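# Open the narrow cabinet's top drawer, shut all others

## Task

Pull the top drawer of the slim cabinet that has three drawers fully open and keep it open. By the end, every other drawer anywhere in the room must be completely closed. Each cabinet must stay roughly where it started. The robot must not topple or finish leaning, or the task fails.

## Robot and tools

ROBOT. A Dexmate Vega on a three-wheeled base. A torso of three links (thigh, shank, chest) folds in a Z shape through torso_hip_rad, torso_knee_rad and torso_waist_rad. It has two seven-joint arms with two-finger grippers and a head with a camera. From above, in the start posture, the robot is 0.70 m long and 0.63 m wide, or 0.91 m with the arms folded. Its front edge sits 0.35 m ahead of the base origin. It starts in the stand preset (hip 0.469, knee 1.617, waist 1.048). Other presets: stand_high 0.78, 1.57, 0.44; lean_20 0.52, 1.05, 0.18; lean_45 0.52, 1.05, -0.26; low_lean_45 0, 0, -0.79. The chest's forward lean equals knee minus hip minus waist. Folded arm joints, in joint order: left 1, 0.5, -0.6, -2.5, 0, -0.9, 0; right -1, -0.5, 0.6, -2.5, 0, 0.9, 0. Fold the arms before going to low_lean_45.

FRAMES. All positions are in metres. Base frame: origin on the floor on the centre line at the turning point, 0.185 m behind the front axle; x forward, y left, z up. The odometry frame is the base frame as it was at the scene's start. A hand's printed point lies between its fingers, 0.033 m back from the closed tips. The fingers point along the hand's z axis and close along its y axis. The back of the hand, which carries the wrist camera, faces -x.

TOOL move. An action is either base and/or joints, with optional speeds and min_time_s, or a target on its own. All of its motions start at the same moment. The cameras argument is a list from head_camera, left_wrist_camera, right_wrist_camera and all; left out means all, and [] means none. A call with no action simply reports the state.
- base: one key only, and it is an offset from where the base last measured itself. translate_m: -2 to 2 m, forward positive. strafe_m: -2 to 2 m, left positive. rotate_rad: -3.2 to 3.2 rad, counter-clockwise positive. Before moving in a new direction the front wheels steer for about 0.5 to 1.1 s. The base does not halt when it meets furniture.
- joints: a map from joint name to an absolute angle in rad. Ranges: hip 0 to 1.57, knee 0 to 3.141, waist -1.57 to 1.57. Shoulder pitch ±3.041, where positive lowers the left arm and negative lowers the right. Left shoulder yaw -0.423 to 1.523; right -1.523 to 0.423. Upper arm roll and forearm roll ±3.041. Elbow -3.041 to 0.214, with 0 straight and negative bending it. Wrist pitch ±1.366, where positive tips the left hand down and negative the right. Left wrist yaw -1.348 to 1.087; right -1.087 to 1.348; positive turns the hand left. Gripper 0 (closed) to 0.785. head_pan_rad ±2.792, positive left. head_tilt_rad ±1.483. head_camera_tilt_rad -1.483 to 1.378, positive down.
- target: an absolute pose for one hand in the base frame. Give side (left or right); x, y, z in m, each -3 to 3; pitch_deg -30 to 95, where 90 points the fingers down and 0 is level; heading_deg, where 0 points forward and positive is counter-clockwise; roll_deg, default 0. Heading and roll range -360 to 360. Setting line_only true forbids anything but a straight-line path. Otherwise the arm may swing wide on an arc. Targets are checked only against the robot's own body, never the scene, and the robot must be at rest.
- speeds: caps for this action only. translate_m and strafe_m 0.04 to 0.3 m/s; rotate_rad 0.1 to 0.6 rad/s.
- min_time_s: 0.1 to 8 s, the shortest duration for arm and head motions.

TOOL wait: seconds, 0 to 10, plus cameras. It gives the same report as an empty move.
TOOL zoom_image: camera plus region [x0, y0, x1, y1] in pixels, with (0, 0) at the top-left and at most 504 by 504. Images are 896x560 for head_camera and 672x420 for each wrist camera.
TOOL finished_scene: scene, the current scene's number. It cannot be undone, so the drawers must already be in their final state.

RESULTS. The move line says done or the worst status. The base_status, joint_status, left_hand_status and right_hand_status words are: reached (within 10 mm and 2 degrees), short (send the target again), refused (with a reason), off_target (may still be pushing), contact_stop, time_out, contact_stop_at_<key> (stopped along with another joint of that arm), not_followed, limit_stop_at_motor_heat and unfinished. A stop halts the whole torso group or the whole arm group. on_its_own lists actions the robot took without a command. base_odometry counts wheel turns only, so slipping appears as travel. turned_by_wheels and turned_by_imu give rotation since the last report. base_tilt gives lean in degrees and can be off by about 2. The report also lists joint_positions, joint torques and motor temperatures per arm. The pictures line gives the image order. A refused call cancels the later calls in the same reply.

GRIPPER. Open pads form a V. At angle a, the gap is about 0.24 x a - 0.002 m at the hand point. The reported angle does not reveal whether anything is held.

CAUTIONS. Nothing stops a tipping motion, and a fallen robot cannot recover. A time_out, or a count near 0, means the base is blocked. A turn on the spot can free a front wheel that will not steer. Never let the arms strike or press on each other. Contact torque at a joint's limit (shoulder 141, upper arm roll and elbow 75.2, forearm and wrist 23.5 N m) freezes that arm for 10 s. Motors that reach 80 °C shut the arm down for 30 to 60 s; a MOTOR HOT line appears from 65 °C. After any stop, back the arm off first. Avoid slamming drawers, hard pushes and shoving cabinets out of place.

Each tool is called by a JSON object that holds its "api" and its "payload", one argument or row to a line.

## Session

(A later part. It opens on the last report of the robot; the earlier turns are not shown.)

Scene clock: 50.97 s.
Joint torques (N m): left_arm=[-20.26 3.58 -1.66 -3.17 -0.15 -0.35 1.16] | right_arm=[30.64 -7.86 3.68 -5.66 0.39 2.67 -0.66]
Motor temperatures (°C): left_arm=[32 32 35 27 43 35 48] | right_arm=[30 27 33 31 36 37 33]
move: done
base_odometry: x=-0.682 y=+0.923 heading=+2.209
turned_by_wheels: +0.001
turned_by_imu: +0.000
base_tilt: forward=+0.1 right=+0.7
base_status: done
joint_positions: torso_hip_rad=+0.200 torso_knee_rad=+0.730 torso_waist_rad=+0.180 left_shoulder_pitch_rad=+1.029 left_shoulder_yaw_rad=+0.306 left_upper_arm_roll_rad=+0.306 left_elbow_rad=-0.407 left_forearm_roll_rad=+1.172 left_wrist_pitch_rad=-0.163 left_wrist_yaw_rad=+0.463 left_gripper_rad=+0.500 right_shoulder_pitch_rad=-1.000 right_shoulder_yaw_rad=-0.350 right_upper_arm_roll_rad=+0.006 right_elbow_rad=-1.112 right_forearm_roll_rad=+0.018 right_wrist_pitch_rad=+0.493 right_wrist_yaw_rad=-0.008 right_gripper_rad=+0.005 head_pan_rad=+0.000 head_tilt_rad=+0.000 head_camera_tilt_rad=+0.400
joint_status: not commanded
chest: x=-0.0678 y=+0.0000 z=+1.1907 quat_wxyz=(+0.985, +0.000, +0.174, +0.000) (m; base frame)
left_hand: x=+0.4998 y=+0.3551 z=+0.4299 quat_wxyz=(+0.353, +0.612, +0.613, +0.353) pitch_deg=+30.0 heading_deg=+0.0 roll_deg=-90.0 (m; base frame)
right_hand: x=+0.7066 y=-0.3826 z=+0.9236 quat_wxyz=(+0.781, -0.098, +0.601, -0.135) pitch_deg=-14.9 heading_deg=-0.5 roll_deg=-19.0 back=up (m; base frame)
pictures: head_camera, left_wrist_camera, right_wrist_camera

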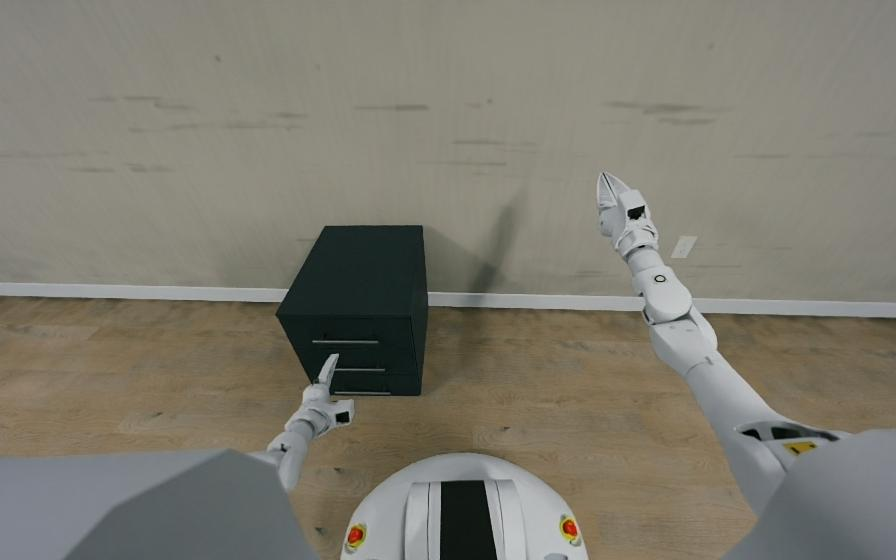

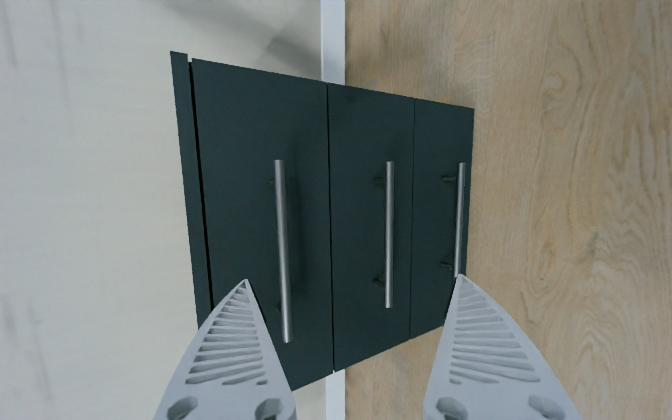

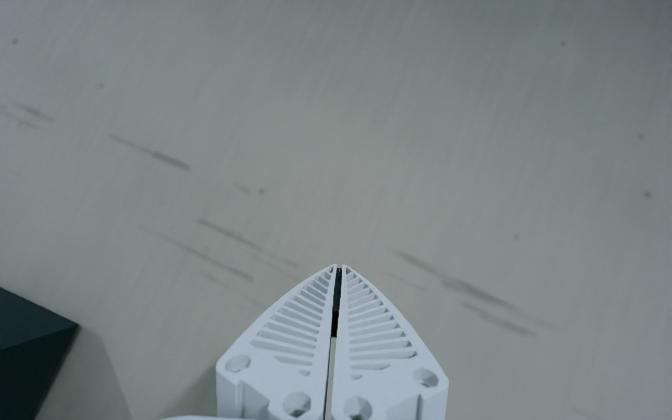

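{"api": "move", "payload": {
  "base": {"translate_m":0.12}
}}

{"api": "zoom_image", "payload": {
  "camera": "head_camera",
  "region": [250, 300, 450, 450]
}}

Scene clock: 53.97 s.
Joint torques (N m): left_arm=[-18.83 3.01 -0.98 -2.93 -0.23 -0.32 1.27] | right_arm=[31.22 -7.18 3.63 -6.13 0.33 3.46 -0.63]
Motor temperatures (°C): left_arm=[32 32 35 27 43 35 47] | right_arm=[30 27 33 31 36 37 33]
move: done
base_odometry: x=-0.753 y=+1.019 heading=+2.209
turned_by_wheels: +0.001
turned_by_imu: +0.001
base_tilt: forward=+0.0 right=+0.8
base_status: done
joint_positions: torso_hip_rad=+0.200 torso_knee_rad=+0.730 torso_waist_rad=+0.180 left_shoulder_pitch_rad=+1.029 left_shoulder_yaw_rad=+0.306 left_upper_arm_roll_rad=+0.306 left_elbow_rad=-0.407 left_forearm_roll_rad=+1.172 left_wrist_pitch_rad=-0.163 left_wrist_yaw_rad=+0.463 left_gripper_rad=+0.500 right_shoulder_pitch_rad=-1.000 right_shoulder_yaw_rad=-0.350 right_upper_arm_roll_rad=+0.006 right_elbow_rad=-1.112 right_forearm_roll_rad=+0.018 right_wrist_pitch_rad=+0.493 right_wrist_yaw_rad=-0.008 right_gripper_rad=+0.005 head_pan_rad=+0.000 head_tilt_rad=+0.000 head_camera_tilt_rad=+0.400
joint_status: not commanded
chest: x=-0.0678 y=+0.0000 z=+1.1907 quat_wxyz=(+0.985, +0.000, +0.174, +0.000) (m; base frame)
left_hand: x=+0.4998 y=+0.3551 z=+0.4298 quat_wxyz=(+0.353, +0.612, +0.613, +0.353) pitch_deg=+30.0 heading_deg=+0.0 roll_deg=-90.0 (m; base frame)
right_hand: x=+0.7067 y=-0.3826 z=+0.9236 quat_wxyz=(+0.781, -0.098, +0.601, -0.135) pitch_deg=-14.9 heading_deg=-0.5 roll_deg=-19.0 back=up (m; base frame)
pictures: head_camera, left_wrist_camera, right_wrist_camera

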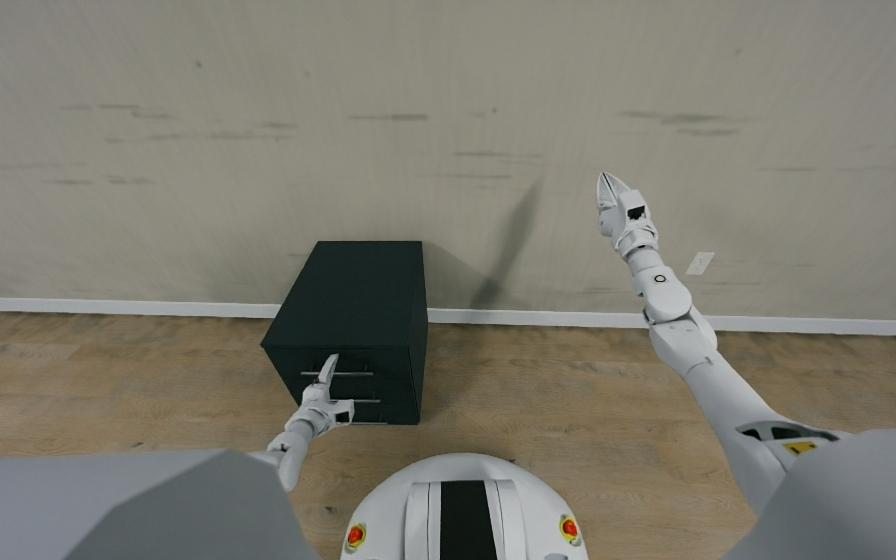

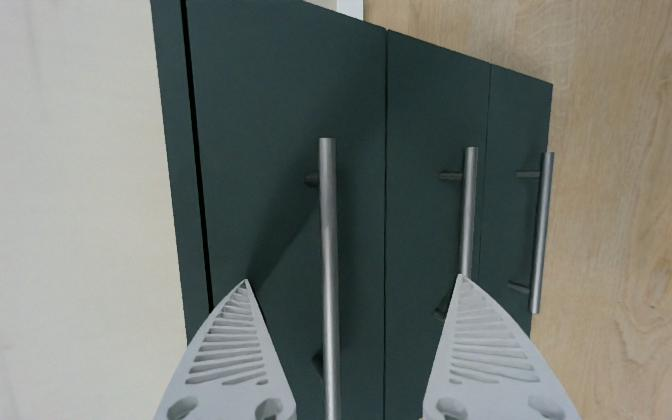

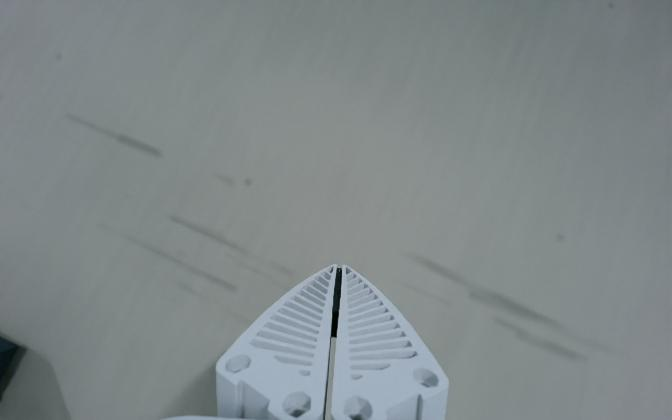

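Scaled by 2.520 from the camera's 896x560 image, which has a finer 960x600 frame.

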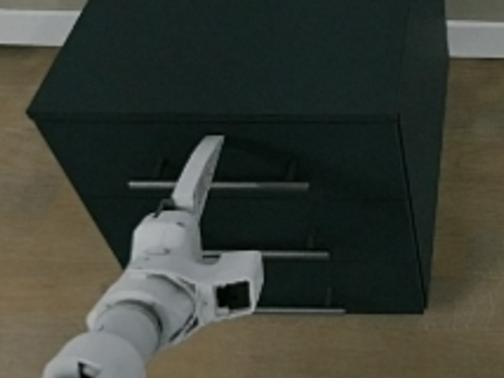

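{"api": "move", "payload": {
  "joints": {"left_gripper_rad":0.28},
  "cameras": []
}}

{"api": "move", "payload": {
  "target": {"side":"left","x":0.526,"y":0.355,"z":0.435,"pitch_deg":30,"heading_deg":0,"roll_deg":-90,"line_only":true},
  "cameras": ["left_wrist_camera","head_camera"]
}}

{"api": "zoom_image", "payload": {
  "camera": "head_camera",
  "region": [280, 330, 400, 430]
}}

Scene clock: 55.27 s.
Joint torques (N m): left_arm=[-18.07 4.95 -0.8 -3.48 -0.26 -0.42 1.39] | right_arm=[30.31 -8.24 3.83 -6.81 0.42 3.04 -0.84]
Motor temperatures (°C): left_arm=[32 32 35 27 43 35 47] | right_arm=[30 27 33 31 36 37 33]
move: done
base_odometry: x=-0.753 y=+1.019 heading=+2.209
turned_by_wheels: +0.000
turned_by_imu: +0.000
base_tilt: forward=+0.0 right=+0.7
base_status: not commanded
joint_positions: torso_hip_rad=+0.200 torso_knee_rad=+0.730 torso_waist_rad=+0.180 left_shoulder_pitch_rad=+1.029 left_shoulder_yaw_rad=+0.306 left_upper_arm_roll_rad=+0.306 left_elbow_rad=-0.407 left_forearm_roll_rad=+1.172 left_wrist_pitch_rad=-0.163 left_wrist_yaw_rad=+0.463 left_gripper_rad=+0.280 right_shoulder_pitch_rad=-1.000 right_shoulder_yaw_rad=-0.350 right_upper_arm_roll_rad=+0.006 right_elbow_rad=-1.112 right_forearm_roll_rad=+0.018 right_wrist_pitch_rad=+0.493 right_wrist_yaw_rad=-0.008 right_gripper_rad=+0.005 head_pan_rad=+0.000 head_tilt_rad=+0.000 head_camera_tilt_rad=+0.400
joint_status: all done
chest: x=-0.0678 y=+0.0000 z=+1.1907 quat_wxyz=(+0.985, +0.000, +0.174, +0.000) (m; base frame)
left_hand: x=+0.4998 y=+0.3551 z=+0.4298 quat_wxyz=(+0.353, +0.612, +0.613, +0.353) pitch_deg=+30.0 heading_deg=+0.0 roll_deg=-90.0 (m; base frame)
right_hand: x=+0.7067 y=-0.3826 z=+0.9236 quat_wxyz=(+0.781, -0.098, +0.601, -0.135) pitch_deg=-14.9 heading_deg=-0.5 roll_deg=-19.0 back=up (m; base frame)
pictures: none
No camera images: "cameras" was empty.

Scene clock: 55.57 s.
Joint torques (N m): left_arm=[-17.07 3.79 -1.57 -3.4 -0.34 0.11 1.13] | right_arm=[30.03 -7.44 3.77 -6.36 0.3 3.02 -0.69]
Motor temperatures (°C): left_arm=[32 32 35 27 43 35 47] | right_arm=[30 27 33 31 36 37 33]
move: refused
base_odometry: x=-0.753 y=+1.019 heading=+2.209
turned_by_wheels: +0.000
turned_by_imu: +0.000
base_tilt: forward=+0.1 right=+0.7
base_status: not commanded
joint_positions: torso_hip_rad=+0.200 torso_knee_rad=+0.730 torso_waist_rad=+0.180 left_shoulder_pitch_rad=+1.029 left_shoulder_yaw_rad=+0.306 left_upper_arm_roll_rad=+0.306 left_elbow_rad=-0.407 left_forearm_roll_rad=+1.172 left_wrist_pitch_rad=-0.163 left_wrist_yaw_rad=+0.463 left_gripper_rad=+0.280 right_shoulder_pitch_rad=-1.000 right_shoulder_yaw_rad=-0.350 right_upper_arm_roll_rad=+0.006 right_elbow_rad=-1.112 right_forearm_roll_rad=+0.018 right_wrist_pitch_rad=+0.493 right_wrist_yaw_rad=-0.008 right_gripper_rad=+0.005 head_pan_rad=+0.000 head_tilt_rad=+0.000 head_camera_tilt_rad=+0.400
joint_status: not commanded
chest: x=-0.0678 y=+0.0000 z=+1.1907 quat_wxyz=(+0.985, +0.000, +0.174, +0.000) (m; base frame)
left_hand: x=+0.4998 y=+0.3551 z=+0.4298 quat_wxyz=(+0.353, +0.612, +0.613, +0.353) pitch_deg=+30.0 heading_deg=+0.0 roll_deg=-90.0 (m; base frame)
left_hand_status: refused: no posture of the arm gets there (out of reach): the closest leaves the hand 0.5 cm and 0 deg from the pose. Nothing moved.
right_hand: x=+0.7067 y=-0.3826 z=+0.9236 quat_wxyz=(+0.781, -0.098, +0.601, -0.135) pitch_deg=-14.9 heading_deg=-0.5 roll_deg=-19.0 back=up (m; base frame)
pictures: head_camera, left_wrist_camera

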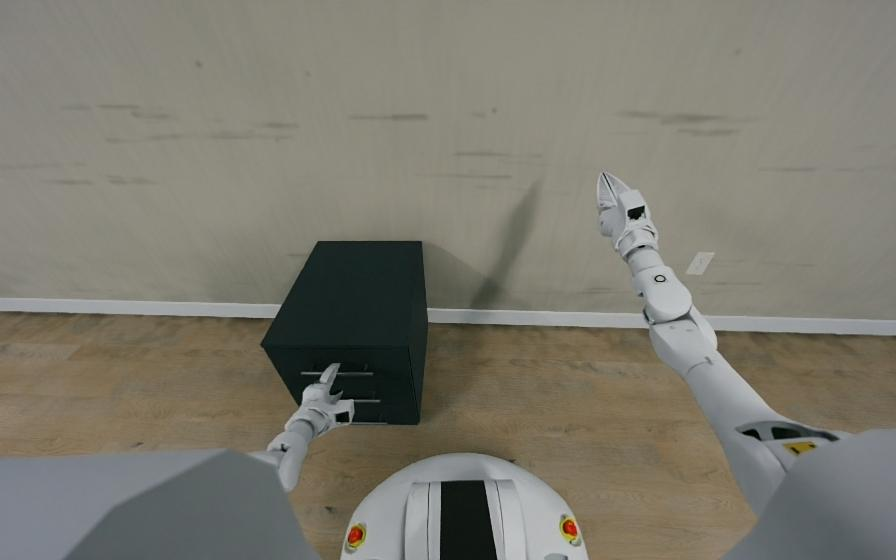

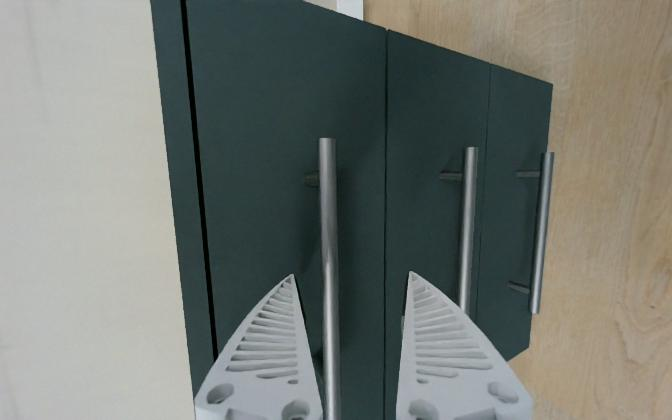

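Scaled by 4.200 from the camera's 896x560 image, which has a finer 960x600 frame.

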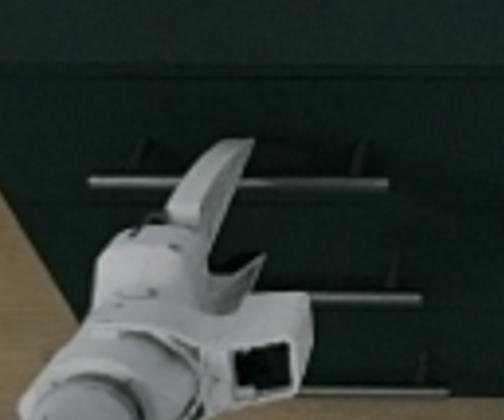

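{"api": "move", "payload": {
  "base": {"translate_m":0.028},
  "cameras": ["left_wrist_camera","head_camera"]
}}

{"api": "zoom_image", "payload": {
  "camera": "head_camera",
  "region": [280, 340, 400, 440]
}}

Scene clock: 57.03 s.
Joint torques (N m): left_arm=[-21.48 2.82 -1.46 -5.22 -0.76 -0.44 0.9] | right_arm=[29.87 -6.86 3.92 -5.49 0.34 2.97 -0.57]
Motor temperatures (°C): left_arm=[32 32 35 27 42 35 46] | right_arm=[30 27 33 31 36 37 33]
move: done
base_odometry: x=-0.770 y=+1.042 heading=+2.210
turned_by_wheels: +0.001
turned_by_imu: +0.001
base_tilt: forward=+0.1 right=+0.8
base_status: done
joint_positions: torso_hip_rad=+0.200 torso_knee_rad=+0.730 torso_waist_rad=+0.180 left_shoulder_pitch_rad=+1.029 left_shoulder_yaw_rad=+0.306 left_upper_arm_roll_rad=+0.306 left_elbow_rad=-0.407 left_forearm_roll_rad=+1.173 left_wrist_pitch_rad=-0.163 left_wrist_yaw_rad=+0.463 left_gripper_rad=+0.280 right_shoulder_pitch_rad=-1.000 right_shoulder_yaw_rad=-0.350 right_upper_arm_roll_rad=+0.006 right_elbow_rad=-1.112 right_forearm_roll_rad=+0.018 right_wrist_pitch_rad=+0.493 right_wrist_yaw_rad=-0.008 right_gripper_rad=+0.005 head_pan_rad=+0.000 head_tilt_rad=+0.000 head_camera_tilt_rad=+0.400
joint_status: not commanded
chest: x=-0.0679 y=+0.0000 z=+1.1907 quat_wxyz=(+0.985, +0.000, +0.174, +0.000) (m; base frame)
left_hand: x=+0.4997 y=+0.3552 z=+0.4298 quat_wxyz=(+0.353, +0.612, +0.613, +0.353) pitch_deg=+30.0 heading_deg=+0.0 roll_deg=-90.0 (m; base frame)
right_hand: x=+0.7066 y=-0.3826 z=+0.9237 quat_wxyz=(+0.781, -0.098, +0.601, -0.135) pitch_deg=-14.9 heading_deg=-0.5 roll_deg=-19.0 back=up (m; base frame)
pictures: head_camera, left_wrist_camera

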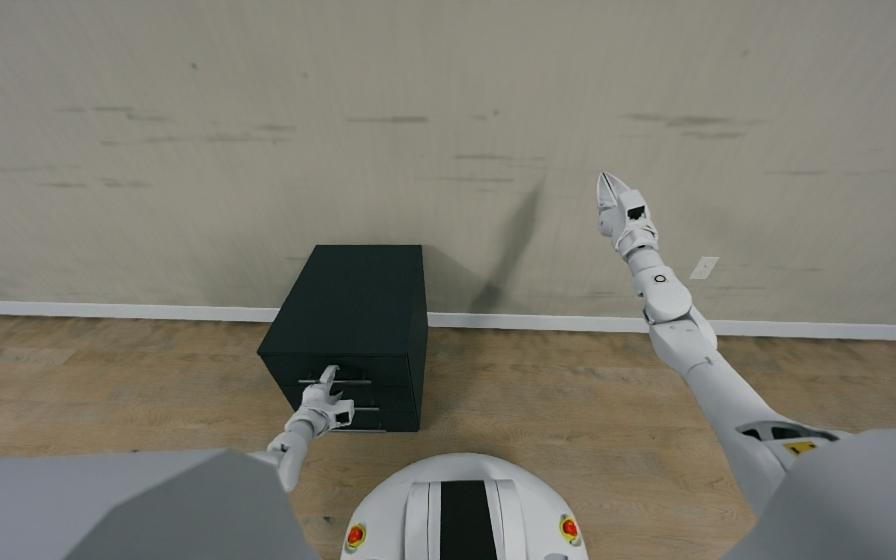

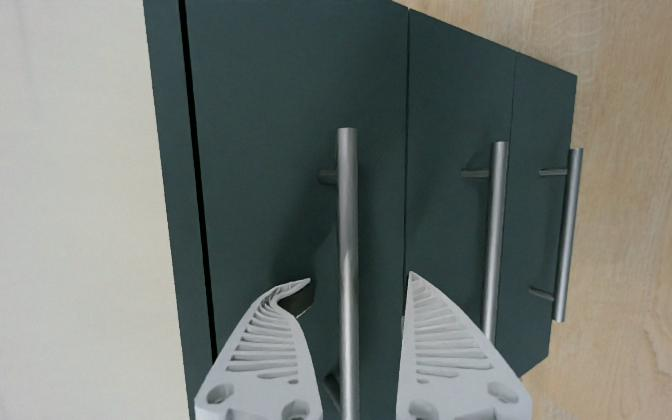

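Scaled by 4.200 from the camera's 896x560 image, which has a finer 960x600 frame.

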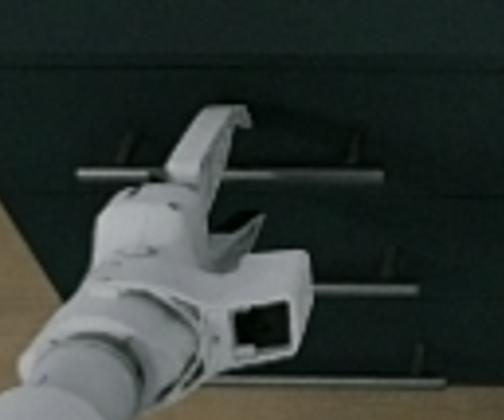

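{"api": "move", "payload": {
  "joints": {"left_gripper_rad":0.0},
  "cameras": ["left_wrist_camera"]
}}

{"api": "move", "payload": {
  "base": {"translate_m":-0.25},
  "speeds": {"translate_m":0.12},
  "cameras": ["left_wrist_camera","head_camera"]
}}

Scene clock: 58.03 s.
Joint torques (N m): left_arm=[-15.38 3.29 -1.51 -1.6 -0.39 -0.28 0.82] | right_arm=[30.57 -7.55 3.93 -6.3 0.44 3.02 -0.75]
Motor temperatures (°C): left_arm=[32 32 34 27 42 35 46] | right_arm=[30 27 33 31 36 37 33]
move: done
base_odometry: x=-0.770 y=+1.042 heading=+2.210
turned_by_wheels: +0.000
turned_by_imu: +0.000
base_tilt: forward=+0.0 right=+0.7
base_status: not commanded
joint_positions: torso_hip_rad=+0.200 torso_knee_rad=+0.730 torso_waist_rad=+0.180 left_shoulder_pitch_rad=+1.029 left_shoulder_yaw_rad=+0.306 left_upper_arm_roll_rad=+0.306 left_elbow_rad=-0.407 left_forearm_roll_rad=+1.173 left_wrist_pitch_rad=-0.163 left_wrist_yaw_rad=+0.463 left_gripper_rad=+0.000 right_shoulder_pitch_rad=-1.000 right_shoulder_yaw_rad=-0.350 right_upper_arm_roll_rad=+0.006 right_elbow_rad=-1.112 right_forearm_roll_rad=+0.018 right_wrist_pitch_rad=+0.493 right_wrist_yaw_rad=-0.008 right_gripper_rad=+0.005 head_pan_rad=+0.000 head_tilt_rad=+0.000 head_camera_tilt_rad=+0.400
joint_status: all done
chest: x=-0.0679 y=+0.0000 z=+1.1907 quat_wxyz=(+0.985, +0.000, +0.174, +0.000) (m; base frame)
left_hand: x=+0.4999 y=+0.3551 z=+0.4300 quat_wxyz=(+0.353, +0.612, +0.612, +0.354) pitch_deg=+30.0 heading_deg=+0.0 roll_deg=-90.0 (m; base frame)
right_hand: x=+0.7066 y=-0.3826 z=+0.9237 quat_wxyz=(+0.781, -0.098, +0.601, -0.135) pitch_deg=-14.9 heading_deg=-0.5 roll_deg=-19.0 back=up (m; base frame)
pictures: left_wrist_camera

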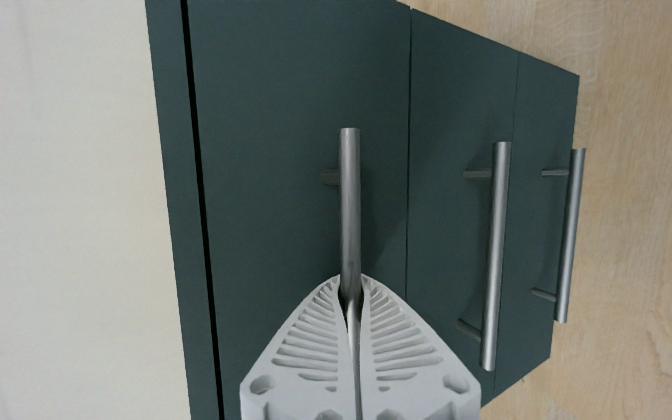

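Scene clock: 61.03 s.
Joint torques (N m): left_arm=[-11.58 -0.21 -0.93 -4.27 1.09 -3.59 0.74] | right_arm=[30.06 -7.33 4.03 -7.09 0.38 2.47 -0.55]
Motor temperatures (°C): left_arm=[32 31 34 27 42 35 45] | right_arm=[30 27 33 32 36 37 33]
move: done
base_odometry: x=-0.621 y=+0.841 heading=+2.210
turned_by_wheels: +0.001
turned_by_imu: +0.001
base_tilt: forward=+0.1 right=+0.8
base_status: done
joint_positions: torso_hip_rad=+0.200 torso_knee_rad=+0.730 torso_waist_rad=+0.180 left_shoulder_pitch_rad=+1.029 left_shoulder_yaw_rad=+0.306 left_upper_arm_roll_rad=+0.306 left_elbow_rad=-0.407 left_forearm_roll_rad=+1.172 left_wrist_pitch_rad=-0.163 left_wrist_yaw_rad=+0.463 left_gripper_rad=+0.000 right_shoulder_pitch_rad=-1.000 right_shoulder_yaw_rad=-0.350 right_upper_arm_roll_rad=+0.006 right_elbow_rad=-1.112 right_forearm_roll_rad=+0.018 right_wrist_pitch_rad=+0.493 right_wrist_yaw_rad=-0.008 right_gripper_rad=+0.005 head_pan_rad=+0.000 head_tilt_rad=+0.000 head_camera_tilt_rad=+0.400
joint_status: not commanded
chest: x=-0.0679 y=+0.0000 z=+1.1907 quat_wxyz=(+0.985, +0.000, +0.174, +0.000) (m; base frame)
left_hand: x=+0.4999 y=+0.3557 z=+0.4301 quat_wxyz=(+0.353, +0.612, +0.613, +0.354) pitch_deg=+30.0 heading_deg=+0.1 roll_deg=-89.9 (m; base frame)
right_hand: x=+0.7066 y=-0.3826 z=+0.9237 quat_wxyz=(+0.781, -0.098, +0.601, -0.135) pitch_deg=-14.9 heading_deg=-0.5 roll_deg=-19.0 back=up (m; base frame)
pictures: head_camera, left_wrist_camera

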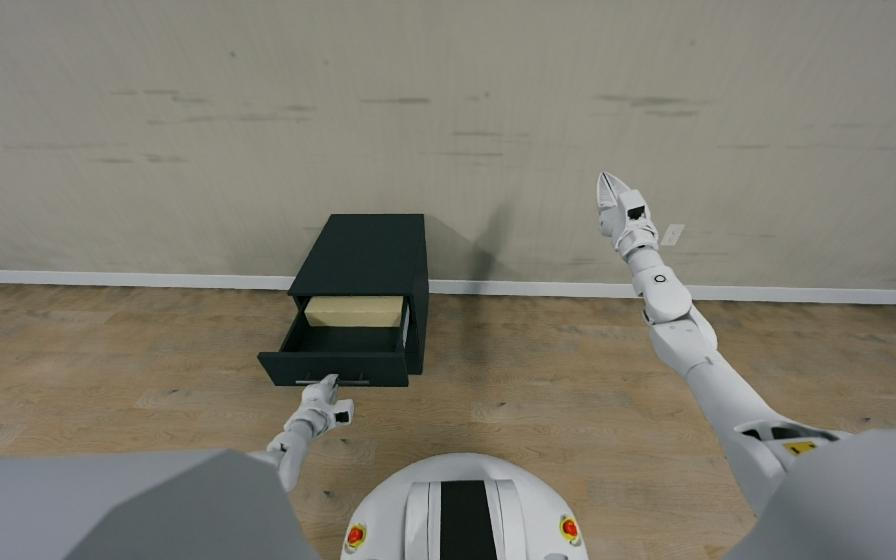

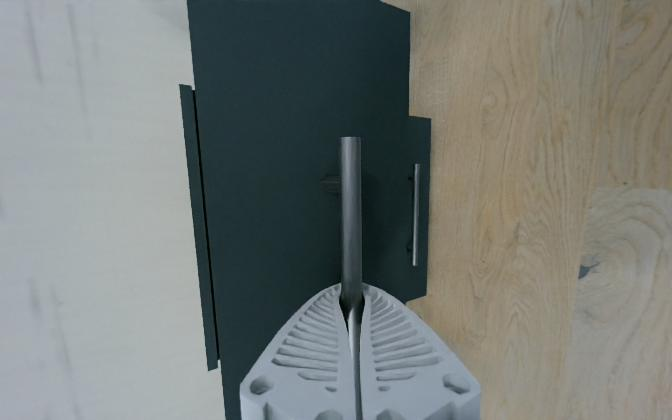

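{"api": "move", "payload": {
  "base": {"translate_m":-0.15},
  "speeds": {"translate_m":0.1},
  "cameras": ["left_wrist_camera","head_camera"]
}}

{"api": "move", "payload": {
  "base": {"translate_m":-0.06},
  "speeds": {"translate_m":0.06},
  "cameras": ["left_wrist_camera","head_camera"]
}}

Scene clock: 63.83 s.
Joint torques (N m): left_arm=[3.96 1.11 -1.03 4.17 1.03 -0.88 -2.93] | right_arm=[30.61 -7.25 4.04 -5.92 0.45 2.48 -0.72]
Motor temperatures (°C): left_arm=[32 31 34 27 42 35 45] | right_arm=[30 27 33 32 36 37 33]
move: done
base_odometry: x=-0.531 y=+0.721 heading=+2.211
turned_by_wheels: +0.001
turned_by_imu: +0.001
base_tilt: forward=+0.0 right=+0.7
base_status: done
joint_positions: torso_hip_rad=+0.200 torso_knee_rad=+0.730 torso_waist_rad=+0.180 left_shoulder_pitch_rad=+1.028 left_shoulder_yaw_rad=+0.306 left_upper_arm_roll_rad=+0.306 left_elbow_rad=-0.408 left_forearm_roll_rad=+1.172 left_wrist_pitch_rad=-0.163 left_wrist_yaw_rad=+0.464 left_gripper_rad=+0.000 right_shoulder_pitch_rad=-1.000 right_shoulder_yaw_rad=-0.350 right_upper_arm_roll_rad=+0.006 right_elbow_rad=-1.112 right_forearm_roll_rad=+0.018 right_wrist_pitch_rad=+0.493 right_wrist_yaw_rad=-0.008 right_gripper_rad=+0.005 head_pan_rad=+0.000 head_tilt_rad=+0.000 head_camera_tilt_rad=+0.400
joint_status: not commanded
chest: x=-0.0680 y=+0.0000 z=+1.1907 quat_wxyz=(+0.985, +0.000, +0.174, +0.000) (m; base frame)
left_hand: x=+0.5011 y=+0.3551 z=+0.4313 quat_wxyz=(+0.354, +0.612, +0.612, +0.355) pitch_deg=+29.8 heading_deg=+0.0 roll_deg=+90.0 (m; base frame)
right_hand: x=+0.7065 y=-0.3826 z=+0.9239 quat_wxyz=(+0.782, -0.098, +0.601, -0.135) pitch_deg=-14.9 heading_deg=-0.5 roll_deg=-19.0 back=up (m; base frame)
pictures: head_camera, left_wrist_camera

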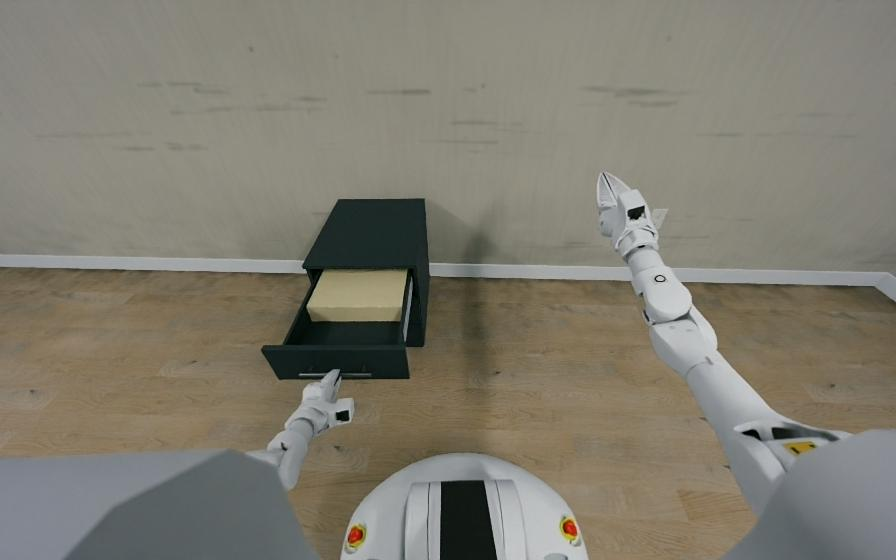

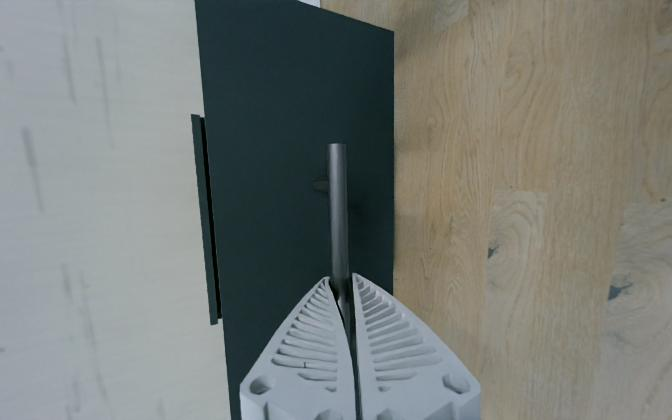

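Scene clock: 65.47 s.
Joint torques (N m): left_arm=[-12.82 2.48 -1.55 -2.81 -0.52 -0.19 0.97] | right_arm=[29.81 -6.49 4.12 -6.15 0.47 2.85 -0.84]
Motor temperatures (°C): left_arm=[32 31 34 27 42 35 45] | right_arm=[30 27 33 32 36 37 33]
move: done
base_odometry: x=-0.495 y=+0.673 heading=+2.212
turned_by_wheels: +0.001
turned_by_imu: +0.002
base_tilt: forward=+0.1 right=+0.8
base_status: done
joint_positions: torso_hip_rad=+0.200 torso_knee_rad=+0.730 torso_waist_rad=+0.180 left_shoulder_pitch_rad=+1.029 left_shoulder_yaw_rad=+0.306 left_upper_arm_roll_rad=+0.306 left_elbow_rad=-0.407 left_forearm_roll_rad=+1.172 left_wrist_pitch_rad=-0.163 left_wrist_yaw_rad=+0.463 left_gripper_rad=+0.000 right_shoulder_pitch_rad=-1.000 right_shoulder_yaw_rad=-0.350 right_upper_arm_roll_rad=+0.006 right_elbow_rad=-1.112 right_forearm_roll_rad=+0.018 right_wrist_pitch_rad=+0.493 right_wrist_yaw_rad=-0.008 right_gripper_rad=+0.005 head_pan_rad=+0.000 head_tilt_rad=+0.000 head_camera_tilt_rad=+0.400
joint_status: not commanded
chest: x=-0.0679 y=+0.0000 z=+1.1907 quat_wxyz=(+0.985, +0.000, +0.174, +0.000) (m; base frame)
left_hand: x=+0.5000 y=+0.3551 z=+0.4302 quat_wxyz=(+0.354, +0.612, +0.612, +0.354) pitch_deg=+30.0 heading_deg=+0.0 roll_deg=-90.0 (m; base frame)
right_hand: x=+0.7066 y=-0.3826 z=+0.9238 quat_wxyz=(+0.781, -0.098, +0.601, -0.135) pitch_deg=-14.9 heading_deg=-0.5 roll_deg=-19.0 back=up (m; base frame)
pictures: head_camera, left_wrist_camera

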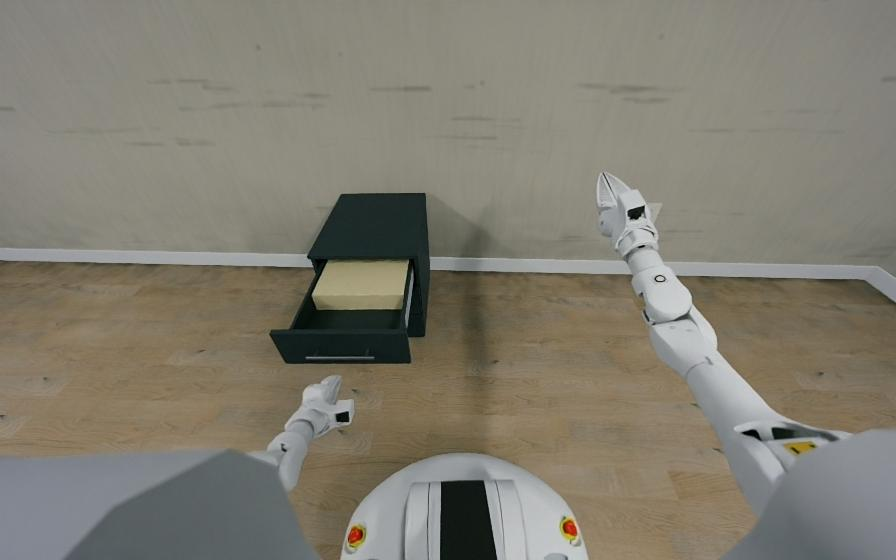

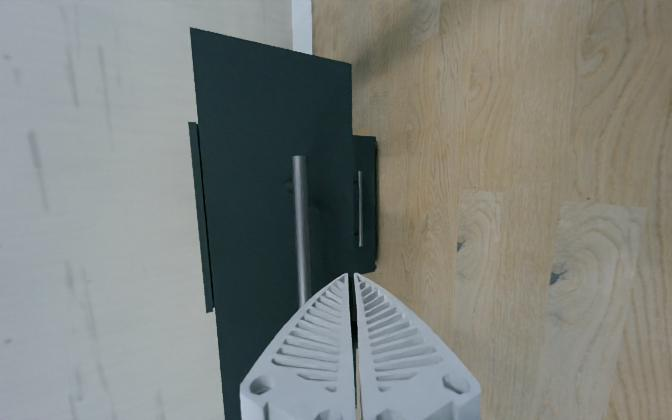

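{"api": "finished_scene", "payload": {
  "scene": 1
}}

The scene is finished: the task was done.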